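# Move hose from manifold red port to blue port

## Task

Release the hose's latch at the manifold's red port, pull the hose out, then insert it into the blue port and push until it latches there.

## Robot and tools

Robot: two arms, left_arm (base near scene y = +0.311 m) and right_arm (base near y = -0.362 m), both mounted at z = +0.020 m with bases nearly unrotated. Each ends in a two-finger gripper. Each gripper has a wrist camera: cam_left_wrist and cam_right_wrist, each 896x504 pixels.

Frames: the scene frame has its origin at table height, midway between the arms' nominal bases. +z is up, +x points out over the table, and +y is toward left_arm. The arm names do not match image sides. Every hand position, orientation, velocity and target that an arm reports or receives is in that arm's own base frame, not the scene frame. Convert using the base poses above. Reported poses can be off by a few centimetres, more at long reach. In the gripper's own axes, the fingers point along +z and open and close along y. A bulky block sits about 10 cm off the last joint toward the gripper's +x and turns with it. end_effector_position is the point between the closed pads. Closed fingertips extend about 19 mm past it, open ones about 6 mm.

The 20-number row (used by execute_actions and move): one flat list covering both arms. Numbers 1 to 10 are left_arm: x, y, z (metres, absolute target position in the left base frame), qw, qx, qy, qz (absolute orientation, w first), then gripper position, force_limit, speed. Numbers 11 to 20 repeat this for right_arm in its own base frame. The three gripper numbers each range from -1 to 1. Position +1 is fully open (85 mm). About -0.8 brings the pads together. -1 closes until something blocks them. force_limit and speed (about 20 mm/s at -1, 85 at 0, 150 at +1) set grip strength together: a fast close from a wider gap grips hardest. Both start at +1. An arm meant to stay put should get the exact pose it last reported before stopping, repeated in every row, plus its current gripper numbers. A 0 in a gripper slot is a real command. Keep a constant quaternion across rows to hold orientation, since reported ones drift.

execute_actions(actions, cameras): actions is a list of actions. Each action is a table of 1 to 15 rows, one row per 1/30 s step. A short table repeats its last row to fill 15 steps. A target more than 0.6 m from a gripper's current position along any of its axes gets the action refused. Each step, the controller clips the command to 70 mm and 16 degrees from the measured pose, so long moves need follow-up actions. An empty list just reports state and images. cameras chooses images: omitted, null or ["all"] gives all, [] gives none.

move(target, speed, blend, stop_force, zero, blocking, cameras): straight-line Cartesian paths from each arm's Hand target to one row, or through up to 15 rows. speed is in m/s, 0.002 to 1 (default 0.25), with turns capped at twice that in rad/s. blend is a corner-rounding radius in metres for lists. stop_force, 12 to 80 N, ends an arm's path when the push against its travel exceeds that much. Use it only slowly, not while the gripper turns, and not for backing off a contact. zero (default true) re-zeroes the force reading before the move. blocking=false returns early and cannot be combined with stop_force. Paths do not avoid obstacles or the other arm. Grippers lag and overshoot more at speed. The result adds a "move:" line: done, off_target, moving, held or fault, plus limits such as paced (pose clipped) or held (steps withheld). Keep the same finger numbers in every row of a list.

wait(seconds 0 to 10): holds current commands while a running move continues. stop: brakes a running move; fingers keep going. zoom_image(camera, region [x0,y0,x1,y1], at most 504x504 px): a closer look at the latest image. finished_scene(scene): ends the current scene, giving its number; irreversible. The hose must remain latched in the blue port without the robot holding it.

Results show each arm's end_effector_position and quat, the Hand target (where the arm is actually headed), Tool commands, joint velocities ("within noise" means at rest), and flange force along gripper axes (noisy; "no reading" near singular poses). Gripper object_status: 0 moving, 1 blocked while opening, 2 blocked while closing (a grip), 3 reached the commanded position or pads met. position_measured is in counts: 3 open, 78 about 60 mm, 130 about 40 mm, 180 about 20 mm, 230 pads together. After changing position, a new force_limit or speed applies only once position also changes by at least 0.01.

Cautions: arms are stiff. Commanding even slightly past a solid contact can trip a fault. A 150 N external force, or joint torque over its limit (139 N m for the big joints, 34.8 N m for the wrist joints), halts that arm for 10 s. Overheated motors lock an arm for 30 s or more; avoid long stretched reaches, long loaded holds and pushing into unreachable poses. Approach contacts slowly, back off right after pressing, and never grip hard on a part still resting on something. Don't let the two arms touch or grip each other. Don't drop or fling parts or knock anything off the table. A loose object may occasionally get nudged by an outside push.

Each tool is called by a JSON object that holds its "op" and its "data", one argument or row to a line.

## Session

{"op": "execute_actions", "data": {
  "actions": []
}}

Scene clock: 0.00 s.
left_arm: end_effector_position=(+0.3841, -0.3266, +0.2220) position_measured=3 object_status=3 end_effector_quat_wxyz=(-0.016, -0.572, +0.813, -0.105) | right_arm: end_effector_position=(+0.2162, -0.5765, +0.1649) position_measured=3 object_status=3 end_effector_quat_wxyz=(-0.059, +0.883, +0.152, +0.439)
Joint positions: left_arm=[-0.353 0 -0.205 0.155 -1.213 1.537] | right_arm=[-1.477 0.615 0.462 -0.893 -1.643 -1.285]
Joint velocities: within noise
Flange force (N): no reading
Hand target: left_arm +0.3841, -0.3266, +0.2220; -0.016, -0.572, +0.813, -0.105 | right_arm +0.2162, -0.5765, +0.1649; -0.059, +0.883, +0.152, +0.439
Tool commands: left_gripper/position=+1.0 left_gripper/force_limit=+1.0 left_gripper/speed=+1.0 right_gripper/position=+1.0 right_gripper/force_limit=+1.0 right_gripper/speed=+1.0

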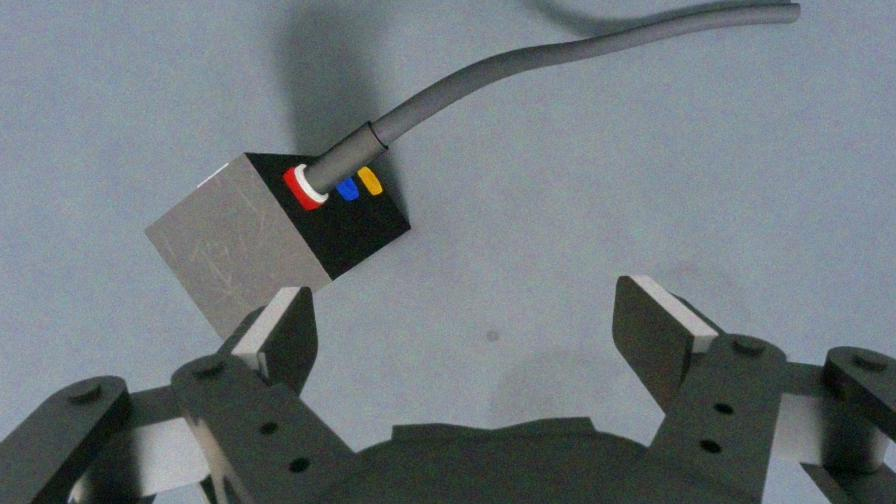

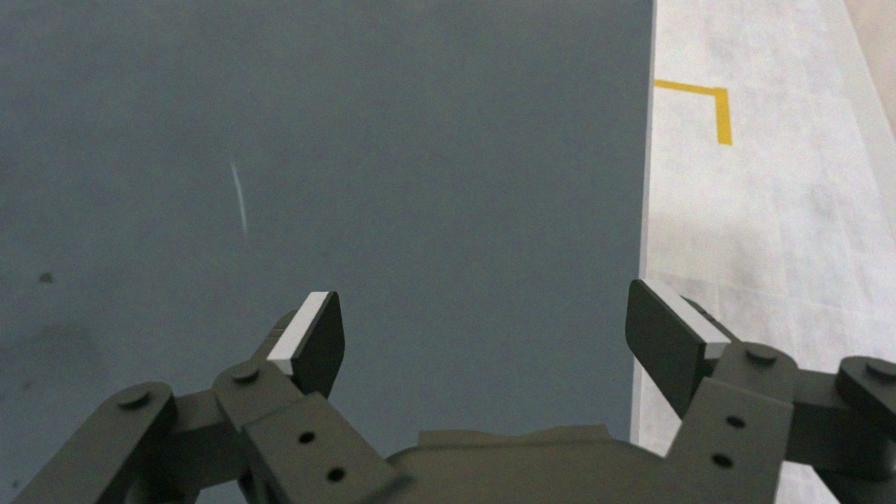

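{"op": "zoom_image", "data": {
  "camera": "cam_left_wrist",
  "region": [120, 60, 480, 320]
}}

{"op": "zoom_image", "data": {
  "camera": "cam_left_wrist",
  "region": [240, 80, 440, 220]
}}

Scaled by 1.400 from the camera's 896x504 image, which has a finer 1280x720 frame.

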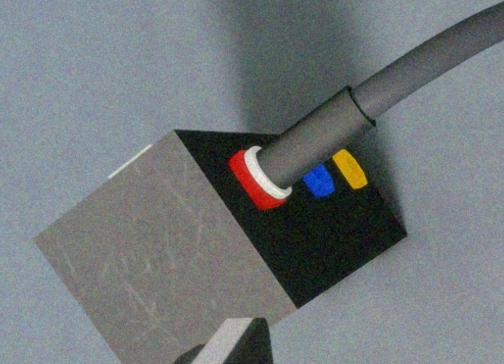

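Scaled by 2.520 from the camera's 896x504 image, which has a finer 1280x720 frame.

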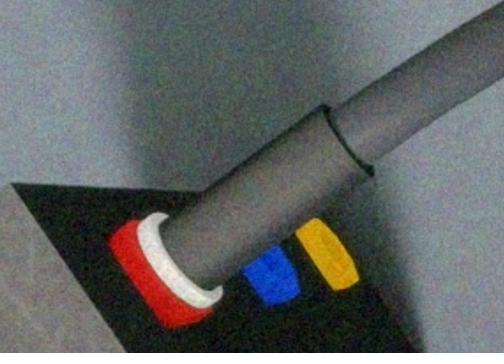

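{"op": "move", "data": {
  "target": [0.4441, -0.3266, 0.2220, -0.016, -0.572, 0.813, -0.105, 1, 1, 1, 0.2162, -0.5765, 0.1649, -0.059, 0.883, 0.152, 0.439, 1, 1, 1],
  "cameras": ["cam_left_wrist"]
}}

{"op": "zoom_image", "data": {
  "camera": "cam_left_wrist",
  "region": [300, 40, 750, 300]
}}

Scene clock: 54.40 s.
left_arm: end_effector_position=(+0.4441, -0.3266, +0.2220) position_measured=3 object_status=3 end_effector_quat_wxyz=(-0.016, -0.572, +0.813, -0.105) | right_arm: end_effector_position=(+0.2162, -0.5765, +0.1649) position_measured=3 object_status=3 end_effector_quat_wxyz=(-0.059, +0.883, +0.152, +0.439)
Joint positions: left_arm=[-0.31 0.124 -0.075 0.162 -1.226 1.493] | right_arm=[-1.477 0.615 0.462 -0.893 -1.643 -1.285]
Joint velocities: within noise
Flange force (N): left_arm=[-3.4 1.1 2.3] | right_arm=[-4.4 6.7 -0.4]
Hand target: left_arm +0.4441, -0.3266, +0.2220; -0.016, -0.572, +0.813, -0.105 | right_arm +0.2162, -0.5765, +0.1649; -0.059, +0.883, +0.152, +0.439
Off the commanded pose: left_arm 0.000 m, 0 deg | right_arm 0.000 m, 0 deg.
move: done
Images, in order (width x height): cam_left_wrist 896x504.

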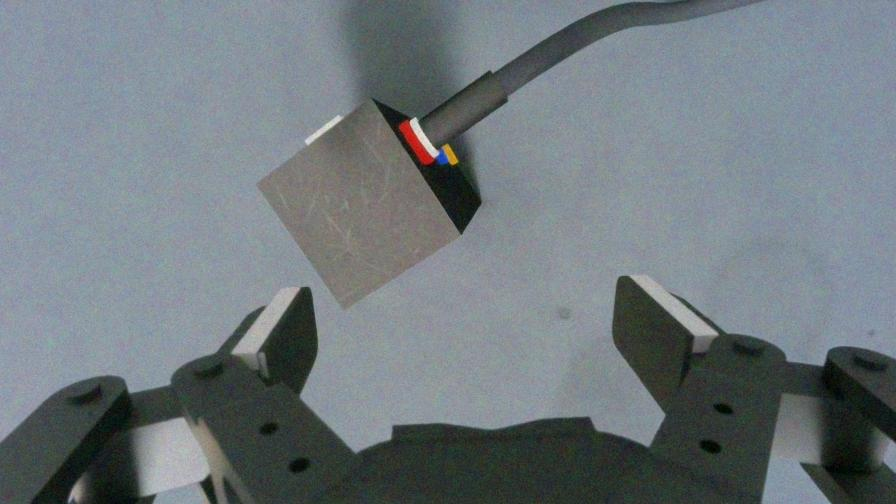

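Scaled by 1.120 from the camera's 896x504 image, which has a finer 1280x720 frame.

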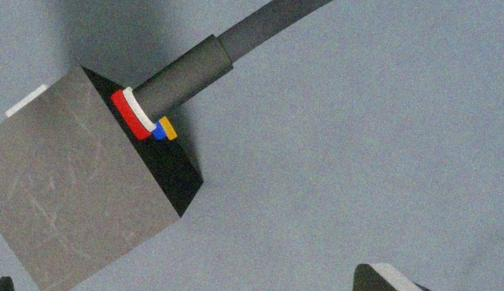

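{"op": "move", "data": {
  "target": [0.351, -0.3285, 0.1956, 0.0868, 0.853, -0.1504, 0.4924, 1, 1, 1, 0.2162, -0.5765, 0.1649, -0.059, 0.883, 0.152, 0.439, 1, 1, 1],
  "cameras": ["cam_left_wrist"],
  "speed": [0.4]
}}

{"op": "zoom_image", "data": {
  "camera": "cam_left_wrist",
  "region": [300, 50, 660, 250]
}}

Scene clock: 154.87 s.
left_arm: end_effector_position=(+0.3510, -0.3285, +0.1956) position_measured=3 object_status=3 end_effector_quat_wxyz=(+0.087, +0.853, -0.150, +0.492) | right_arm: end_effector_position=(+0.2162, -0.5765, +0.1649) position_measured=3 object_status=3 end_effector_quat_wxyz=(-0.059, +0.883, +0.152, +0.439)
Joint positions: left_arm=[-1.085 -0.341 -1.141 1.38 0.634 2.231] | right_arm=[-1.477 0.615 0.462 -0.893 -1.643 -1.285]
Joint velocities: within noise
Flange force (N): left_arm=no reading | right_arm=[-4.3 6.3 -0.2]
Hand target: left_arm +0.3510, -0.3285, +0.1956; +0.087, +0.853, -0.150, +0.492 | right_arm +0.2162, -0.5765, +0.1649; -0.059, +0.883, +0.152, +0.439
Off the commanded pose: left_arm 0.000 m, 0 deg | right_arm 0.000 m, 0 deg.
move: done
Images, in order (width x height): cam_left_wrist 896x504.

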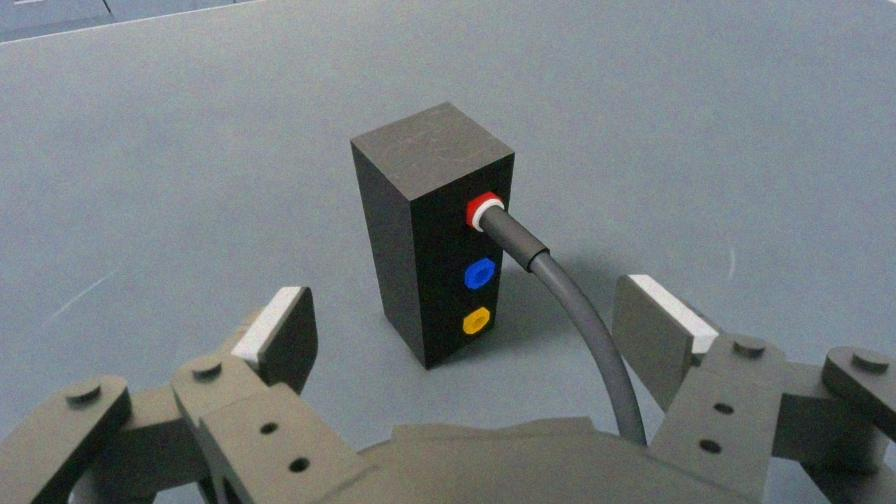

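Scaled by 1.400 from the camera's 896x504 image, which has a finer 1280x720 frame.

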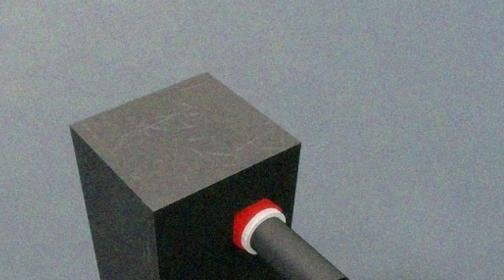

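{"op": "zoom_image", "data": {
  "camera": "cam_left_wrist",
  "region": [420, 160, 600, 350]
}}

{"op": "zoom_image", "data": {
  "camera": "cam_left_wrist",
  "region": [450, 180, 530, 240]
}}

{"op": "zoom_image", "data": {
  "camera": "cam_left_wrist",
  "region": [440, 245, 520, 345]
}}

Scaled by 2.653 from the camera's 896x504 image, which has a finer 1280x720 frame.

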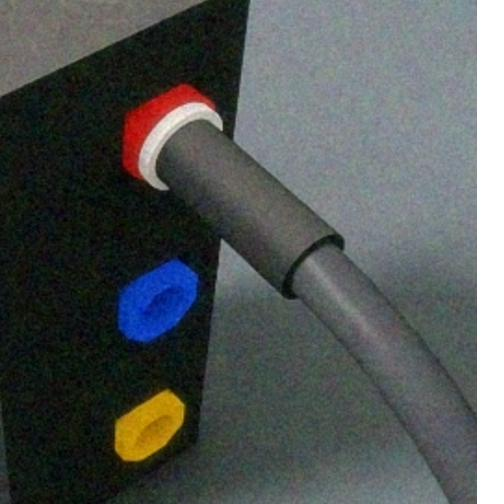

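Scaled by 6.300 from the camera's 896x504 image, which has a finer 1280x720 frame.

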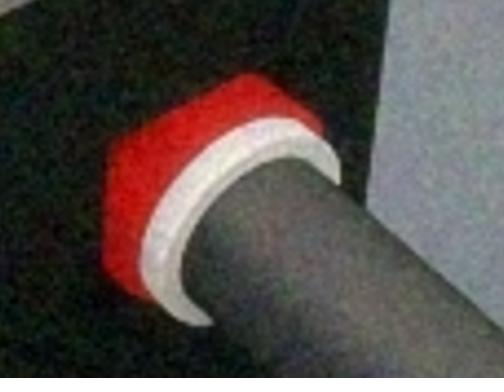

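Scaled by 5.040 from the camera's 896x504 image, which has a finer 1280x720 frame.

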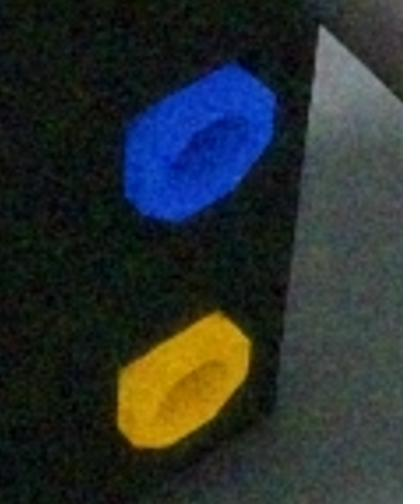

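{"op": "move", "data": {
  "target": [0.269, -0.246, 0.207, 0.1769, 0.7717, -0.2433, 0.5607, 1, 1, 1, 0.382, 0.2165, 0.1847, -0.265, 0.734, 0.424, 0.459, 1, 1, 1],
  "speed": [0.35]
}}

Scene clock: 271.77 s.
left_arm: end_effector_position=(+0.2693, -0.2466, +0.2082) position_measured=3 object_status=3 end_effector_quat_wxyz=(+0.093, +0.877, -0.251, +0.400) | right_arm: end_effector_position=(+0.3820, +0.2165, +0.1847) position_measured=3 object_status=3 end_effector_quat_wxyz=(-0.265, +0.734, +0.424, +0.459)
Joint positions: left_arm=[-1.694 -0.884 -1.184 2.242 1.088 1.501] | right_arm=[0.065 -0.322 -0.643 -1.239 -0.913 -1.503]
Joint velocities: within noise
Flange force (N): left_arm=no reading | right_arm=[-0.1 0.5 -0.8]
Hand target: left_arm +0.2693, -0.2466, +0.2082; +0.093, +0.877, -0.251, +0.400 | right_arm +0.3820, +0.2165, +0.1847; -0.265, +0.734, +0.424, +0.459
Off the commanded pose: left_arm 0.001 m, 24 deg; orientation clipped | right_arm 0.000 m, 0 deg.
joint sent to its limit (left arm) — joint 3 (elbow), lower limit, where the elbow is as bent as it goes. The joint targets are off in orientation, not in position.
move: off_target (left_arm); limits=paced

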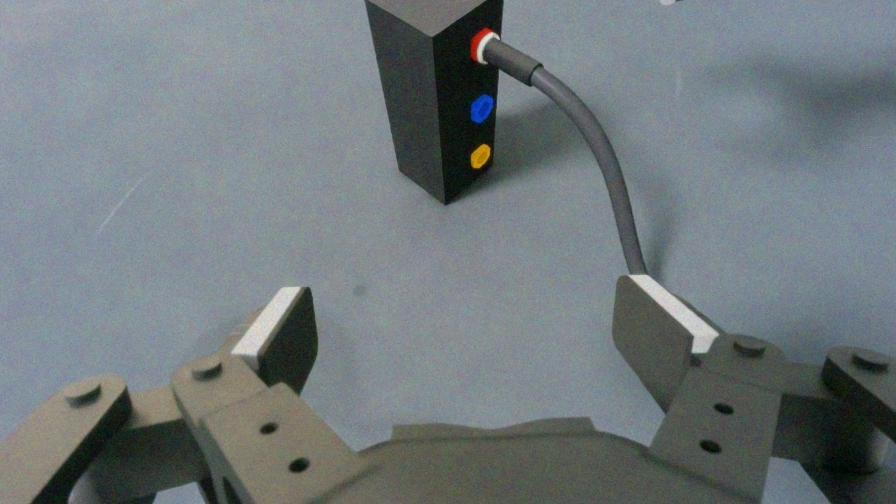

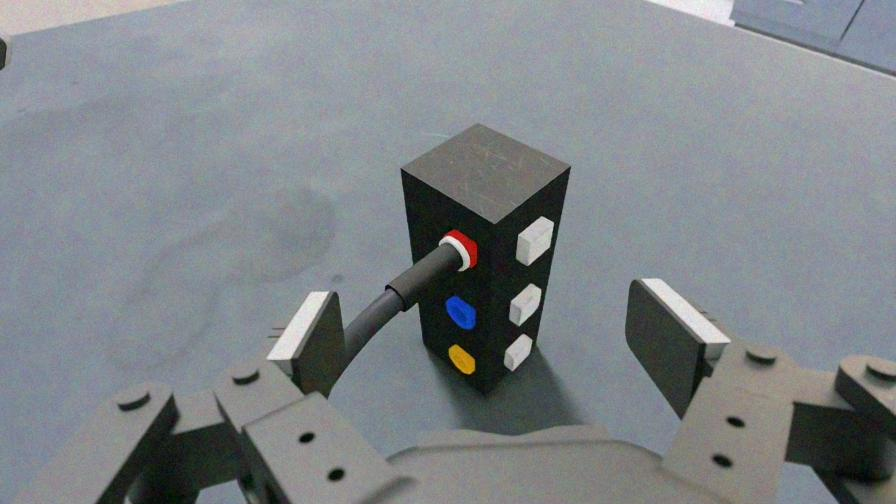

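{"op": "move", "data": {
  "target": [0.482, -0.3635, 0.235, 0.0, 0.9923, 0.1240, 0.0, 1, 1, 1, 0.277, 0.20, 0.222, -0.0733, 0.8354, 0.1152, 0.5322, 1, 1, 1],
  "speed": [0.35]
}}

Scene clock: 479.03 s.
left_arm: end_effector_position=(+0.4504, -0.3462, +0.2310) position_measured=3 object_status=3 end_effector_quat_wxyz=(+0.015, +0.996, +0.068, +0.063) | right_arm: end_effector_position=(+0.3078, +0.2051, +0.2110) position_measured=3 object_status=3 end_effector_quat_wxyz=(-0.281, +0.737, +0.275, +0.550)
Joint positions: left_arm=[-0.936 0.219 0.088 3.049 1.348 1.089] | right_arm=[0.355 -0.954 -0.997 -1.147 -0.51 -2.041]
Joint velocities: left_arm=[within noise] | right_arm=[0.003 -0.001 0 0.003 0.003 -0.005]
Flange force (N): left_arm=[1.3 -1.8 3.0] | right_arm=no reading
Hand target: left_arm +0.4504, -0.3462, +0.2310; +0.015, +0.996, +0.068, +0.063 | right_arm +0.3078, +0.2050, +0.2109; -0.281, +0.737, +0.275, +0.550
Off the commanded pose: left_arm 0.036 m, 10 deg | right_arm 0.033 m, 32 deg.
move: held (right_arm; a check stopped the path), off_target (left_arm; braked when a check withheld steps of right_arm); limits=paced,held
pose unreachable (right arm): on one or more control steps of this call, first in action 0 (counted from 0), this arm could not follow its commanded pose, so it was not sent that pose on those steps. It may still have moved: this result reports where it is.
cause: moving toward the commanded pose would bring two parts of the arm too close to each other (joints 2 (shoulder) to 5 (wrist pitch) lie between them).

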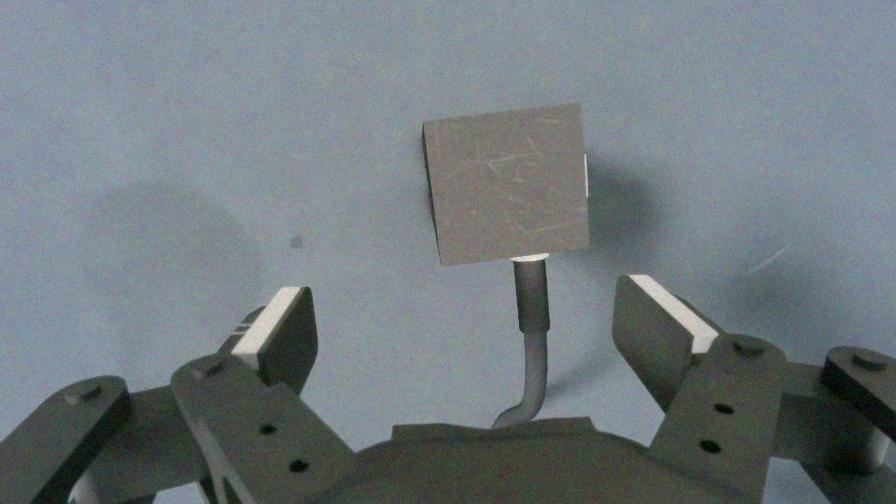

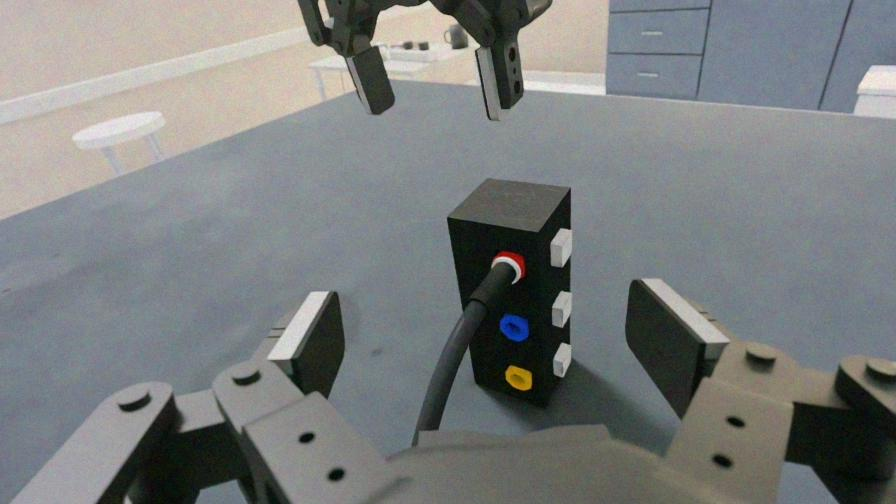

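{"op": "move", "data": {
  "target": [
    [0.4504, -0.3462, 0.2310, 0.015, 0.996, 0.068, 0.063, 1, 1, 1, 0.40, 0.16, 0.21, -0.3042, 0.6946, 0.4866, 0.4343, 1, 1, 1],
    [0.388, -0.406, 0.189, -0.032, 0.9586, 0.1194, 0.2568, 1, 1, 1, 0.40, 0.16, 0.21, -0.3042, 0.6946, 0.4866, 0.4343, 1, 1, 1]
  ],
  "speed": [0.3]
}}

speed must be one number or one for each of the 2 targets, got a list of 1; nothing of the call was run

{"op": "move", "data": {
  "target": [
    [0.4504, -0.3462, 0.2310, 0.015, 0.996, 0.068, 0.063, 1, 1, 1, 0.40, 0.16, 0.21, -0.3042, 0.6946, 0.4866, 0.4343, 1, 1, 1],
    [0.388, -0.406, 0.189, -0.032, 0.9586, 0.1194, 0.2568, 1, 1, 1, 0.40, 0.16, 0.21, -0.3042, 0.6946, 0.4866, 0.4343, 1, 1, 1]
  ],
  "speed": 0.3
}}

Scene clock: 686.80 s.
left_arm: end_effector_position=(+0.3880, -0.4060, +0.1890) position_measured=3 object_status=3 end_effector_quat_wxyz=(-0.032, +0.959, +0.119, +0.257) | right_arm: end_effector_position=(+0.4000, +0.1600, +0.2100) position_measured=3 object_status=3 end_effector_quat_wxyz=(-0.304, +0.694, +0.487, +0.434)
Joint positions: left_arm=[-1.3 0.184 -0.278 2.566 1.163 1.796] | right_arm=[-0.173 -0.138 -0.445 -1.175 -1.285 -1.362]
Joint velocities: within noise
Flange force (N): left_arm=[1.0 -1.1 3.9] | right_arm=[-0.8 1.5 -0.3]
Hand target: left_arm +0.3880, -0.4060, +0.1890; -0.032, +0.959, +0.119, +0.257 | right_arm +0.4000, +0.1600, +0.2100; -0.304, +0.694, +0.487, +0.434
Off the commanded pose: left_arm 0.000 m, 0 deg | right_arm 0.000 m, 0 deg.
move: done; limits=paced

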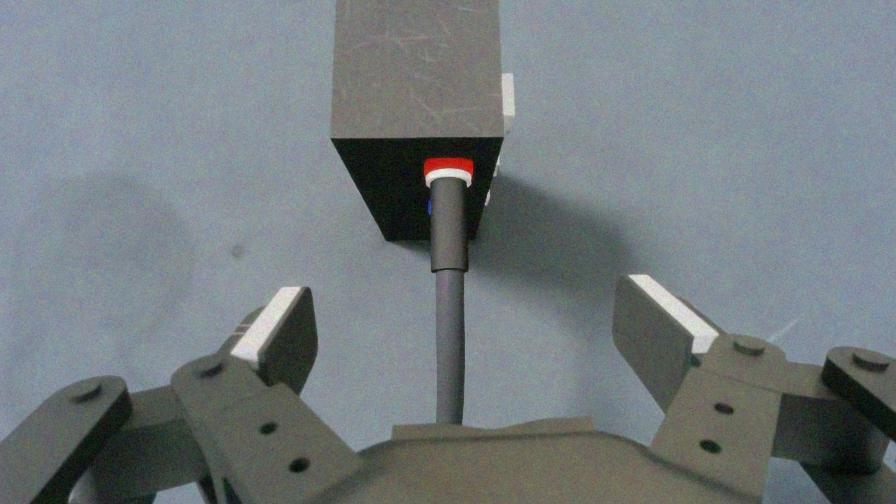

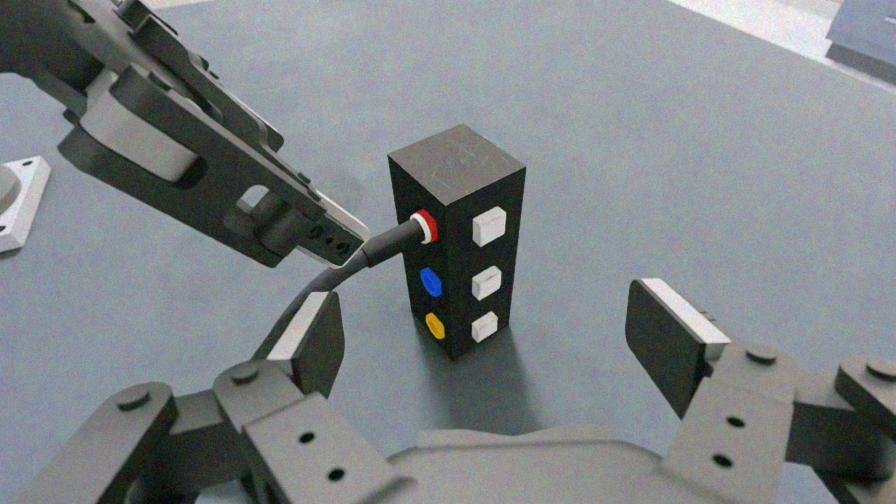

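{"op": "zoom_image", "data": {
  "camera": "cam_left_wrist",
  "region": [200, 240, 704, 504]
}}

{"op": "zoom_image", "data": {
  "camera": "cam_left_wrist",
  "region": [320, 100, 520, 300]
}}

{"op": "zoom_image", "data": {
  "camera": "cam_right_wrist",
  "region": [340, 100, 560, 380]
}}

Scaled by 1.000.

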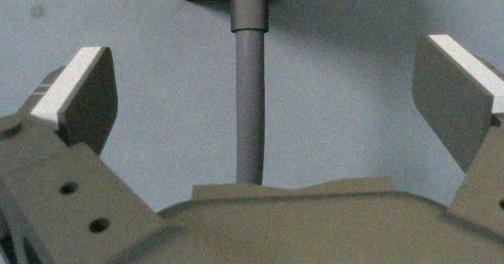

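Scaled by 2.520 from the camera's 896x504 image, which has a finer 1280x720 frame.

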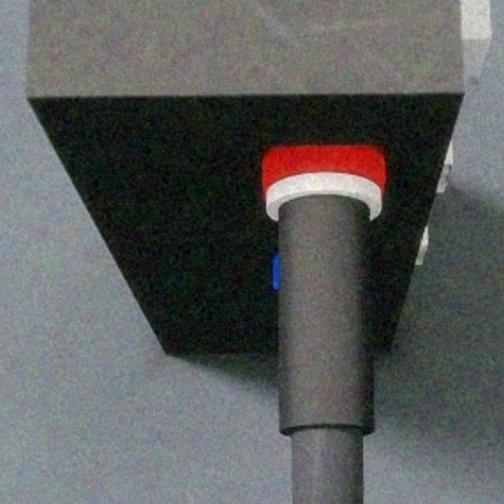

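Scaled by 1.800 from the camera's 896x504 image, which has a finer 1280x720 frame.

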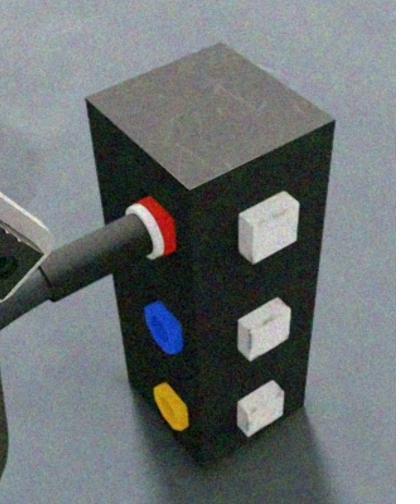

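{"op": "move", "data": {
  "target": [0.4124, -0.3999, 0.146, -0.0293, 0.9597, 0.1093, 0.2572, 1, 1, 1, 0.40, 0.16, 0.21, -0.3042, 0.6946, 0.4866, 0.4343, 1, 1, 1],
  "speed": 0.1
}}

{"op": "zoom_image", "data": {
  "camera": "cam_left_wrist",
  "region": [260, 100, 680, 440]
}}

{"op": "zoom_image", "data": {
  "camera": "cam_right_wrist",
  "region": [220, 120, 580, 380]
}}

Scene clock: 762.83 s.
left_arm: end_effector_position=(+0.4124, -0.3999, +0.1460) position_measured=3 object_status=3 end_effector_quat_wxyz=(-0.029, +0.960, +0.109, +0.257) | right_arm: end_effector_position=(+0.4000, +0.1600, +0.2100) position_measured=3 object_status=3 end_effector_quat_wxyz=(-0.304, +0.694, +0.487, +0.434)
Joint positions: left_arm=[-1.243 0.228 -0.339 2.526 1.038 1.799] | right_arm=[-0.173 -0.138 -0.445 -1.175 -1.285 -1.362]
Joint velocities: within noise
Flange force (N): left_arm=[1.4 -0.7 3.2] | right_arm=[-0.7 1.6 -0.2]
Hand target: left_arm +0.4124, -0.3999, +0.1460; -0.029, +0.960, +0.109, +0.257 | right_arm +0.4000, +0.1600, +0.2100; -0.304, +0.694, +0.487, +0.434
Off the commanded pose: left_arm 0.000 m, 0 deg | right_arm 0.000 m, 0 deg.
move: done

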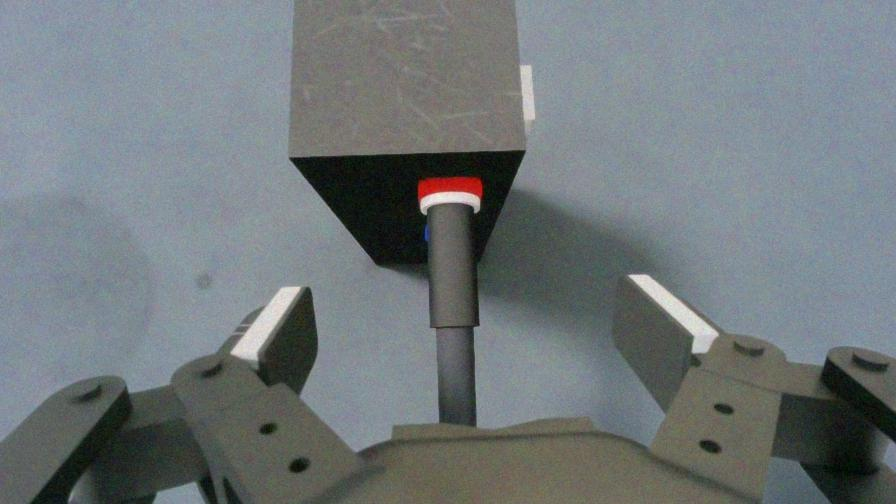

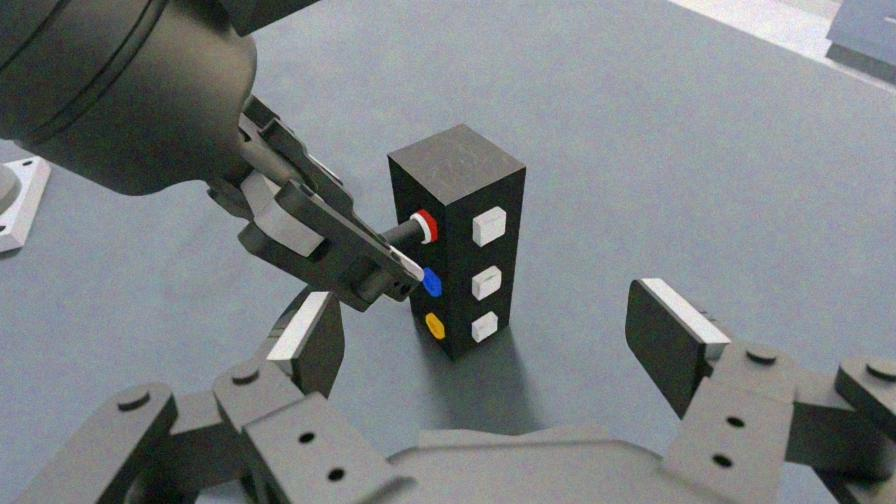

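Scaled by 1.200 from the camera's 896x504 image, which has a finer 1280x720 frame.

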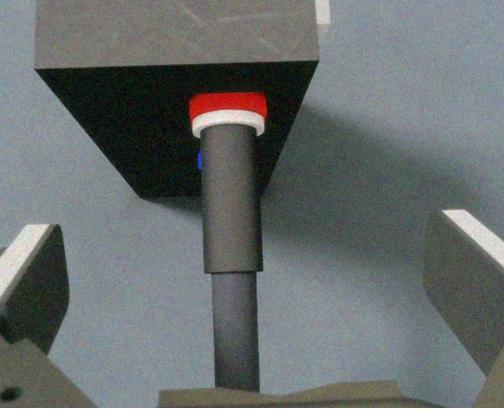

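Scaled by 1.400 from the camera's 896x504 image, which has a finer 1280x720 frame.

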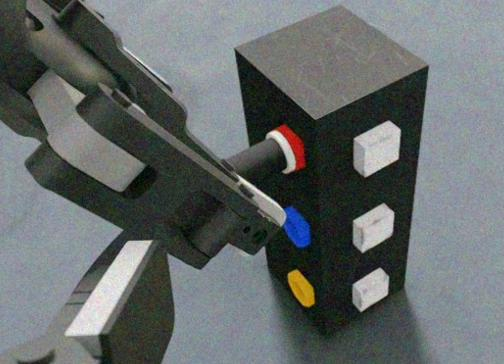

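{"op": "move", "data": {
  "target": [0.4219, -0.3965, 0.1287, -0.0293, 0.9597, 0.1093, 0.2572, 1, 1, 1, 0.40, 0.16, 0.21, -0.3042, 0.6946, 0.4866, 0.4343, 1, 1, 1],
  "speed": 0.08
}}

{"op": "zoom_image", "data": {
  "camera": "cam_left_wrist",
  "region": [260, 100, 680, 440]
}}

{"op": "zoom_image", "data": {
  "camera": "cam_right_wrist",
  "region": [220, 120, 580, 380]
}}

Scene clock: 782.20 s.
left_arm: end_effector_position=(+0.4219, -0.3965, +0.1287) position_measured=3 object_status=3 end_effector_quat_wxyz=(-0.029, +0.960, +0.109, +0.257) | right_arm: end_effector_position=(+0.4000, +0.1600, +0.2100) position_measured=3 object_status=3 end_effector_quat_wxyz=(-0.304, +0.694, +0.487, +0.434)
Joint positions: left_arm=[-1.22 0.25 -0.36 2.507 0.992 1.81] | right_arm=[-0.173 -0.138 -0.445 -1.175 -1.285 -1.362]
Joint velocities: within noise
Flange force (N): left_arm=[1.5 0.2 3.4] | right_arm=[-1.1 1.4 -0.1]
Hand target: left_arm +0.4219, -0.3965, +0.1287; -0.029, +0.960, +0.109, +0.257 | right_arm +0.4000, +0.1600, +0.2100; -0.304, +0.694, +0.487, +0.434
Off the commanded pose: left_arm 0.000 m, 0 deg | right_arm 0.000 m, 0 deg.
move: done

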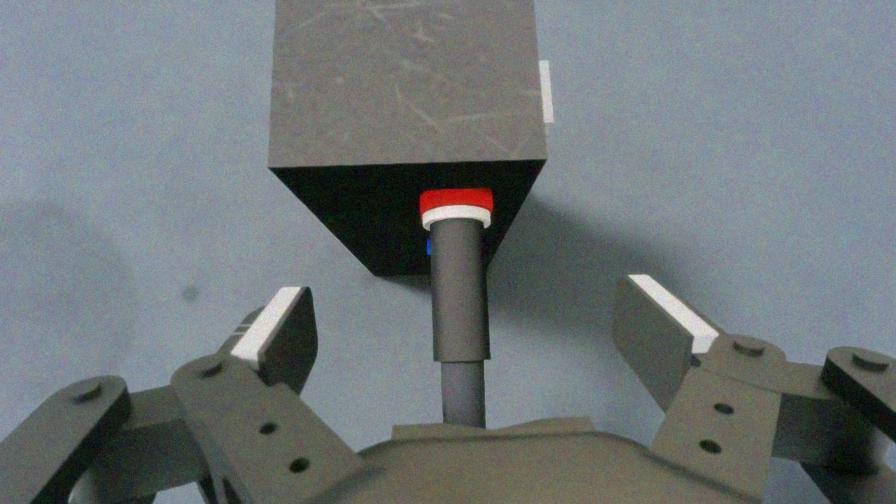

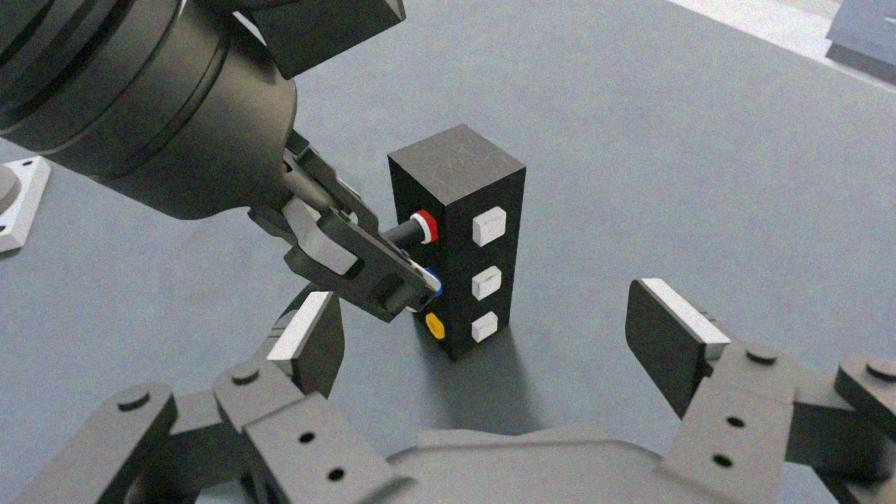

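Scaled by 1.200 from the camera's 896x504 image, which has a finer 1280x720 frame.

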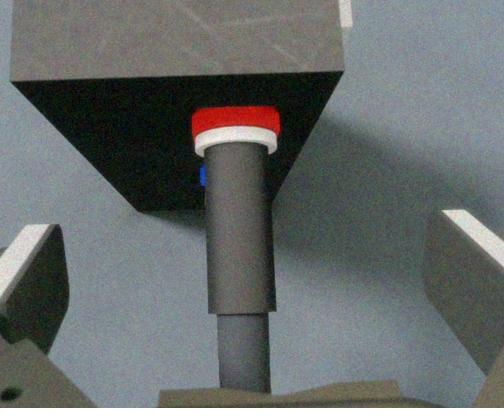

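Scaled by 1.400 from the camera's 896x504 image, which has a finer 1280x720 frame.

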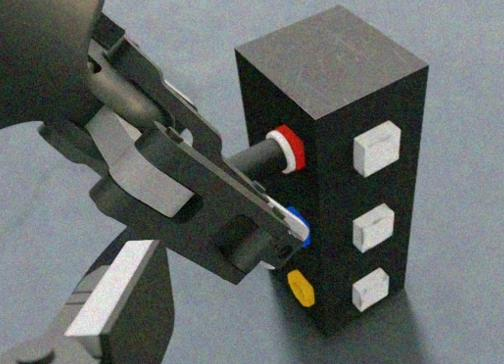

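{"op": "move", "data": {
  "target": [0.4269, -0.3953, 0.1200, -0.0293, 0.9597, 0.1093, 0.2572, 1, -0.4, -1, 0.40, 0.16, 0.21, -0.3042, 0.6946, 0.4866, 0.4343, 1, 1, 1],
  "speed": 0.06
}}

{"op": "zoom_image", "data": {
  "camera": "cam_left_wrist",
  "region": [260, 120, 680, 460]
}}

{"op": "zoom_image", "data": {
  "camera": "cam_right_wrist",
  "region": [220, 120, 580, 380]
}}

Scene clock: 822.30 s.
left_arm: end_effector_position=(+0.4269, -0.3953, +0.1200) position_measured=3 object_status=3 end_effector_quat_wxyz=(-0.029, +0.960, +0.109, +0.257) | right_arm: end_effector_position=(+0.4000, +0.1600, +0.2100) position_measured=3 object_status=3 end_effector_quat_wxyz=(-0.304, +0.694, +0.487, +0.434)
Joint positions: left_arm=[-1.208 0.263 -0.368 2.497 0.97 1.815] | right_arm=[-0.173 -0.138 -0.445 -1.175 -1.285 -1.362]
Joint velocities: within noise
Flange force (N): left_arm=[0.7 -0.7 3.5] | right_arm=[-1.3 1.7 -0.2]
Hand target: left_arm +0.4269, -0.3953, +0.1200; -0.029, +0.960, +0.109, +0.257 | right_arm +0.4000, +0.1600, +0.2100; -0.304, +0.694, +0.487, +0.434
Off the commanded pose: left_arm 0.000 m, 0 deg | right_arm 0.000 m, 0 deg.
move: done

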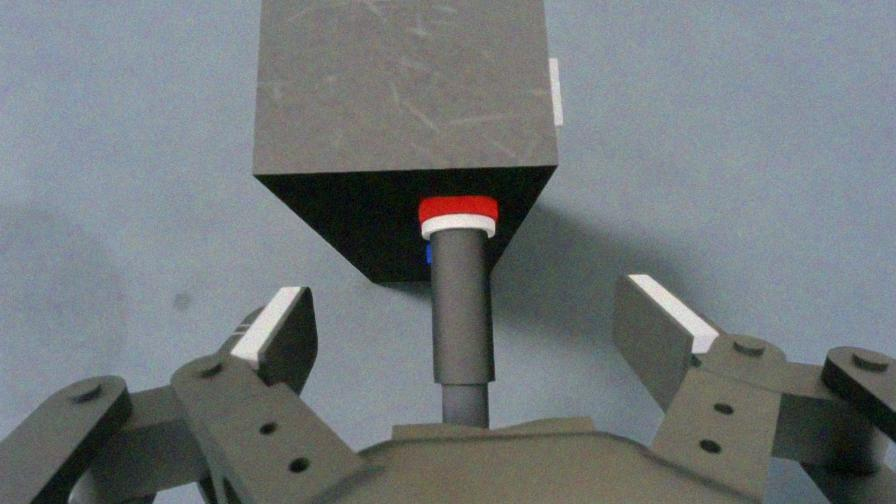

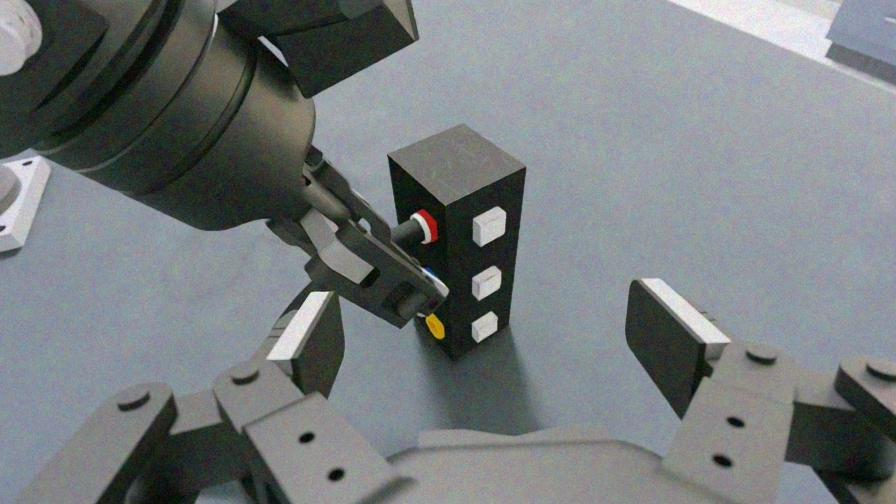

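Scaled by 1.200 from the camera's 896x504 image, which has a finer 1280x720 frame.

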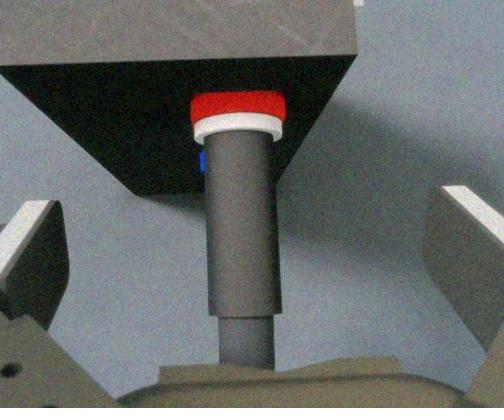

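Scaled by 1.400 from the camera's 896x504 image, which has a finer 1280x720 frame.

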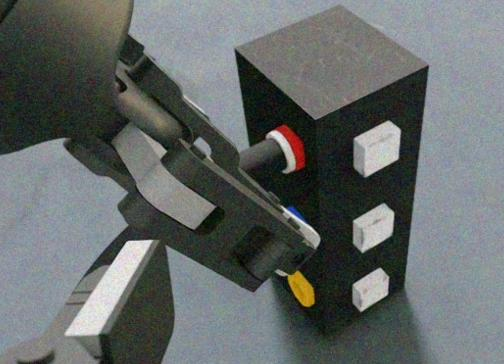

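{"op": "move", "data": {
  "target": [0.4269, -0.3953, 0.1200, -0.0293, 0.9597, 0.1093, 0.2572, -1, -0.4, -1, 0.40, 0.16, 0.21, -0.3042, 0.6946, 0.4866, 0.4343, 1, 1, 1],
  "speed": 0.06
}}

{"op": "zoom_image", "data": {
  "camera": "cam_left_wrist",
  "region": [260, 120, 680, 460]
}}

{"op": "zoom_image", "data": {
  "camera": "cam_right_wrist",
  "region": [220, 120, 580, 380]
}}

Scene clock: 833.43 s.
left_arm: end_effector_position=(+0.4269, -0.3953, +0.1200) position_measured=192 object_status=0 end_effector_quat_wxyz=(-0.029, +0.960, +0.109, +0.257) | right_arm: end_effector_position=(+0.4000, +0.1600, +0.2100) position_measured=3 object_status=3 end_effector_quat_wxyz=(-0.304, +0.694, +0.487, +0.434)
Joint positions: left_arm=[-1.208 0.263 -0.368 2.497 0.97 1.815] | right_arm=[-0.173 -0.138 -0.445 -1.175 -1.285 -1.362]
Joint velocities: within noise
Flange force (N): left_arm=[-6.3 -15.2 -2.6] | right_arm=[-0.9 1.8 0.0]
Hand target: left_arm +0.4269, -0.3953, +0.1200; -0.029, +0.960, +0.109, +0.257 | right_arm +0.4000, +0.1600, +0.2100; -0.304, +0.694, +0.487, +0.434
Off the commanded pose: left_arm 0.000 m, 0 deg | right_arm 0.000 m, 0 deg.
move: done

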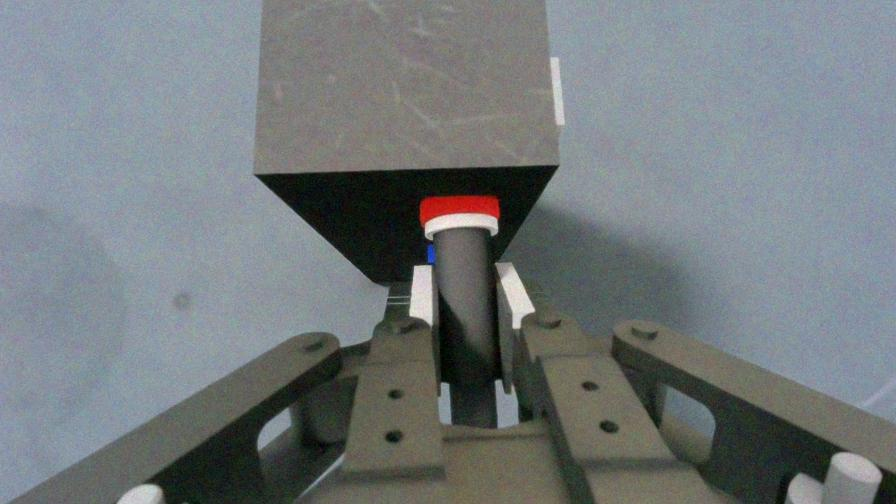

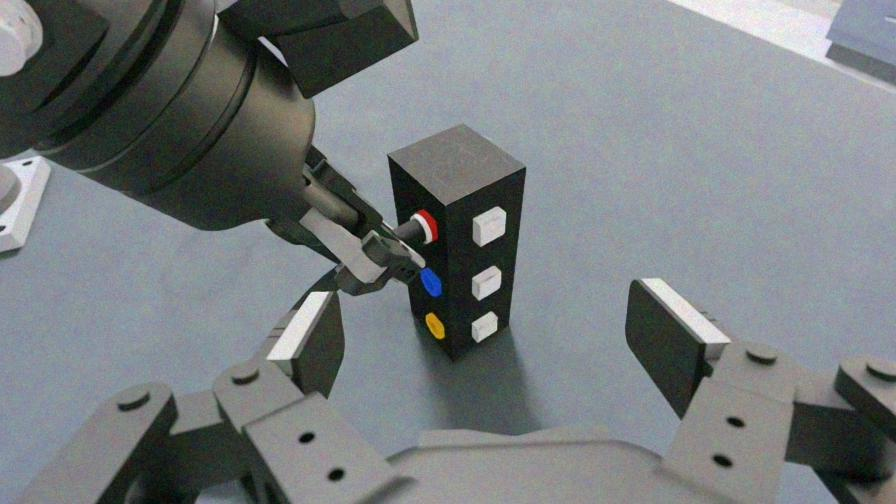

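Scaled by 1.200 from the camera's 896x504 image, which has a finer 1280x720 frame.

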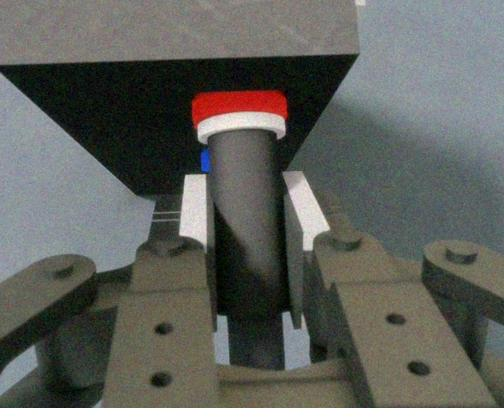

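Scaled by 1.400 from the camera's 896x504 image, which has a finer 1280x720 frame.

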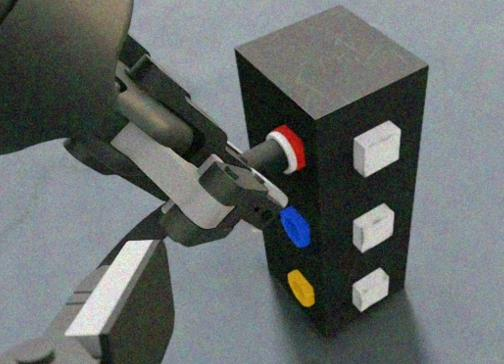

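{"op": "execute_actions", "data": {
  "actions": [],
  "cameras": []
}}

Scene clock: 849.77 s.
left_arm: end_effector_position=(+0.4269, -0.3953, +0.1200) position_measured=192 object_status=2 end_effector_quat_wxyz=(-0.029, +0.960, +0.109, +0.257) | right_arm: end_effector_position=(+0.4000, +0.1600, +0.2100) position_measured=3 object_status=3 end_effector_quat_wxyz=(-0.304, +0.694, +0.487, +0.434)
Joint positions: left_arm=[-1.208 0.263 -0.368 2.497 0.97 1.815] | right_arm=[-0.173 -0.138 -0.445 -1.175 -1.285 -1.362]
Joint velocities: within noise
Flange force (N): left_arm=[-6.3 -15.7 -2.8] | right_arm=[-1.3 2.1 -0.3]
Hand target: left_arm +0.4269, -0.3953, +0.1200; -0.029, +0.960, +0.109, +0.257 | right_arm +0.4000, +0.1600, +0.2100; -0.304, +0.694, +0.487, +0.434
Tool commands: left_gripper/position=-1.0 left_gripper/force_limit=-0.4 left_gripper/speed=-1.0 right_gripper/position=+1.0 right_gripper/force_limit=+1.0 right_gripper/speed=+1.0
Off the commanded pose: left_arm 0.000 m, 0 deg | right_arm 0.000 m, 0 deg.
No camera images: "cameras" was empty.

{"op": "move", "data": {
  "target": [0.4268, -0.3948, 0.1200, -0.0293, 0.9597, 0.1093, 0.2572, -1, -0.4, -1, 0.40, 0.16, 0.21, -0.3042, 0.6946, 0.4866, 0.4343, 1, 1, 1],
  "speed": 0.02,
  "cameras": []
}}

Scene clock: 857.37 s.
left_arm: end_effector_position=(+0.4268, -0.3948, +0.1200) position_measured=192 object_status=2 end_effector_quat_wxyz=(-0.029, +0.960, +0.109, +0.257) | right_arm: end_effector_position=(+0.4000, +0.1600, +0.2100) position_measured=3 object_status=3 end_effector_quat_wxyz=(-0.304, +0.694, +0.487, +0.434)
Joint positions: left_arm=[-1.208 0.262 -0.369 2.497 0.97 1.815] | right_arm=[-0.173 -0.138 -0.445 -1.175 -1.285 -1.362]
Joint velocities: within noise
Flange force (N): left_arm=[-6.6 -8.4 -1.4] | right_arm=[-0.8 1.6 -0.2]
Hand target: left_arm +0.4268, -0.3948, +0.1200; -0.029, +0.960, +0.109, +0.257 | right_arm +0.4000, +0.1600, +0.2100; -0.304, +0.694, +0.487, +0.434
Off the commanded pose: left_arm 0.000 m, 0 deg | right_arm 0.000 m, 0 deg.
move: done
No camera images: "cameras" was empty.

{"op": "move", "data": {
  "target": [0.4263, -0.3944, 0.1200, -0.0293, 0.9597, 0.1093, 0.2572, -1, -0.4, -1, 0.40, 0.16, 0.21, -0.3042, 0.6946, 0.4866, 0.4343, 1, 1, 1],
  "speed": 0.02,
  "cameras": []
}}

Scene clock: 867.20 s.
left_arm: end_effector_position=(+0.4263, -0.3944, +0.1200) position_measured=192 object_status=2 end_effector_quat_wxyz=(-0.029, +0.960, +0.109, +0.257) | right_arm: end_effector_position=(+0.4000, +0.1600, +0.2100) position_measured=3 object_status=3 end_effector_quat_wxyz=(-0.304, +0.694, +0.487, +0.434)
Joint positions: left_arm=[-1.208 0.26 -0.371 2.497 0.97 1.816] | right_arm=[-0.173 -0.138 -0.445 -1.175 -1.285 -1.362]
Joint velocities: within noise
Flange force (N): left_arm=[5.8 -1.0 6.2] | right_arm=[-0.6 1.7 -0.1]
Hand target: left_arm +0.4263, -0.3944, +0.1200; -0.029, +0.960, +0.109, +0.257 | right_arm +0.4000, +0.1600, +0.2100; -0.304, +0.694, +0.487, +0.434
Off the commanded pose: left_arm 0.000 m, 0 deg | right_arm 0.000 m, 0 deg.
move: done
No camera images: "cameras" was empty.


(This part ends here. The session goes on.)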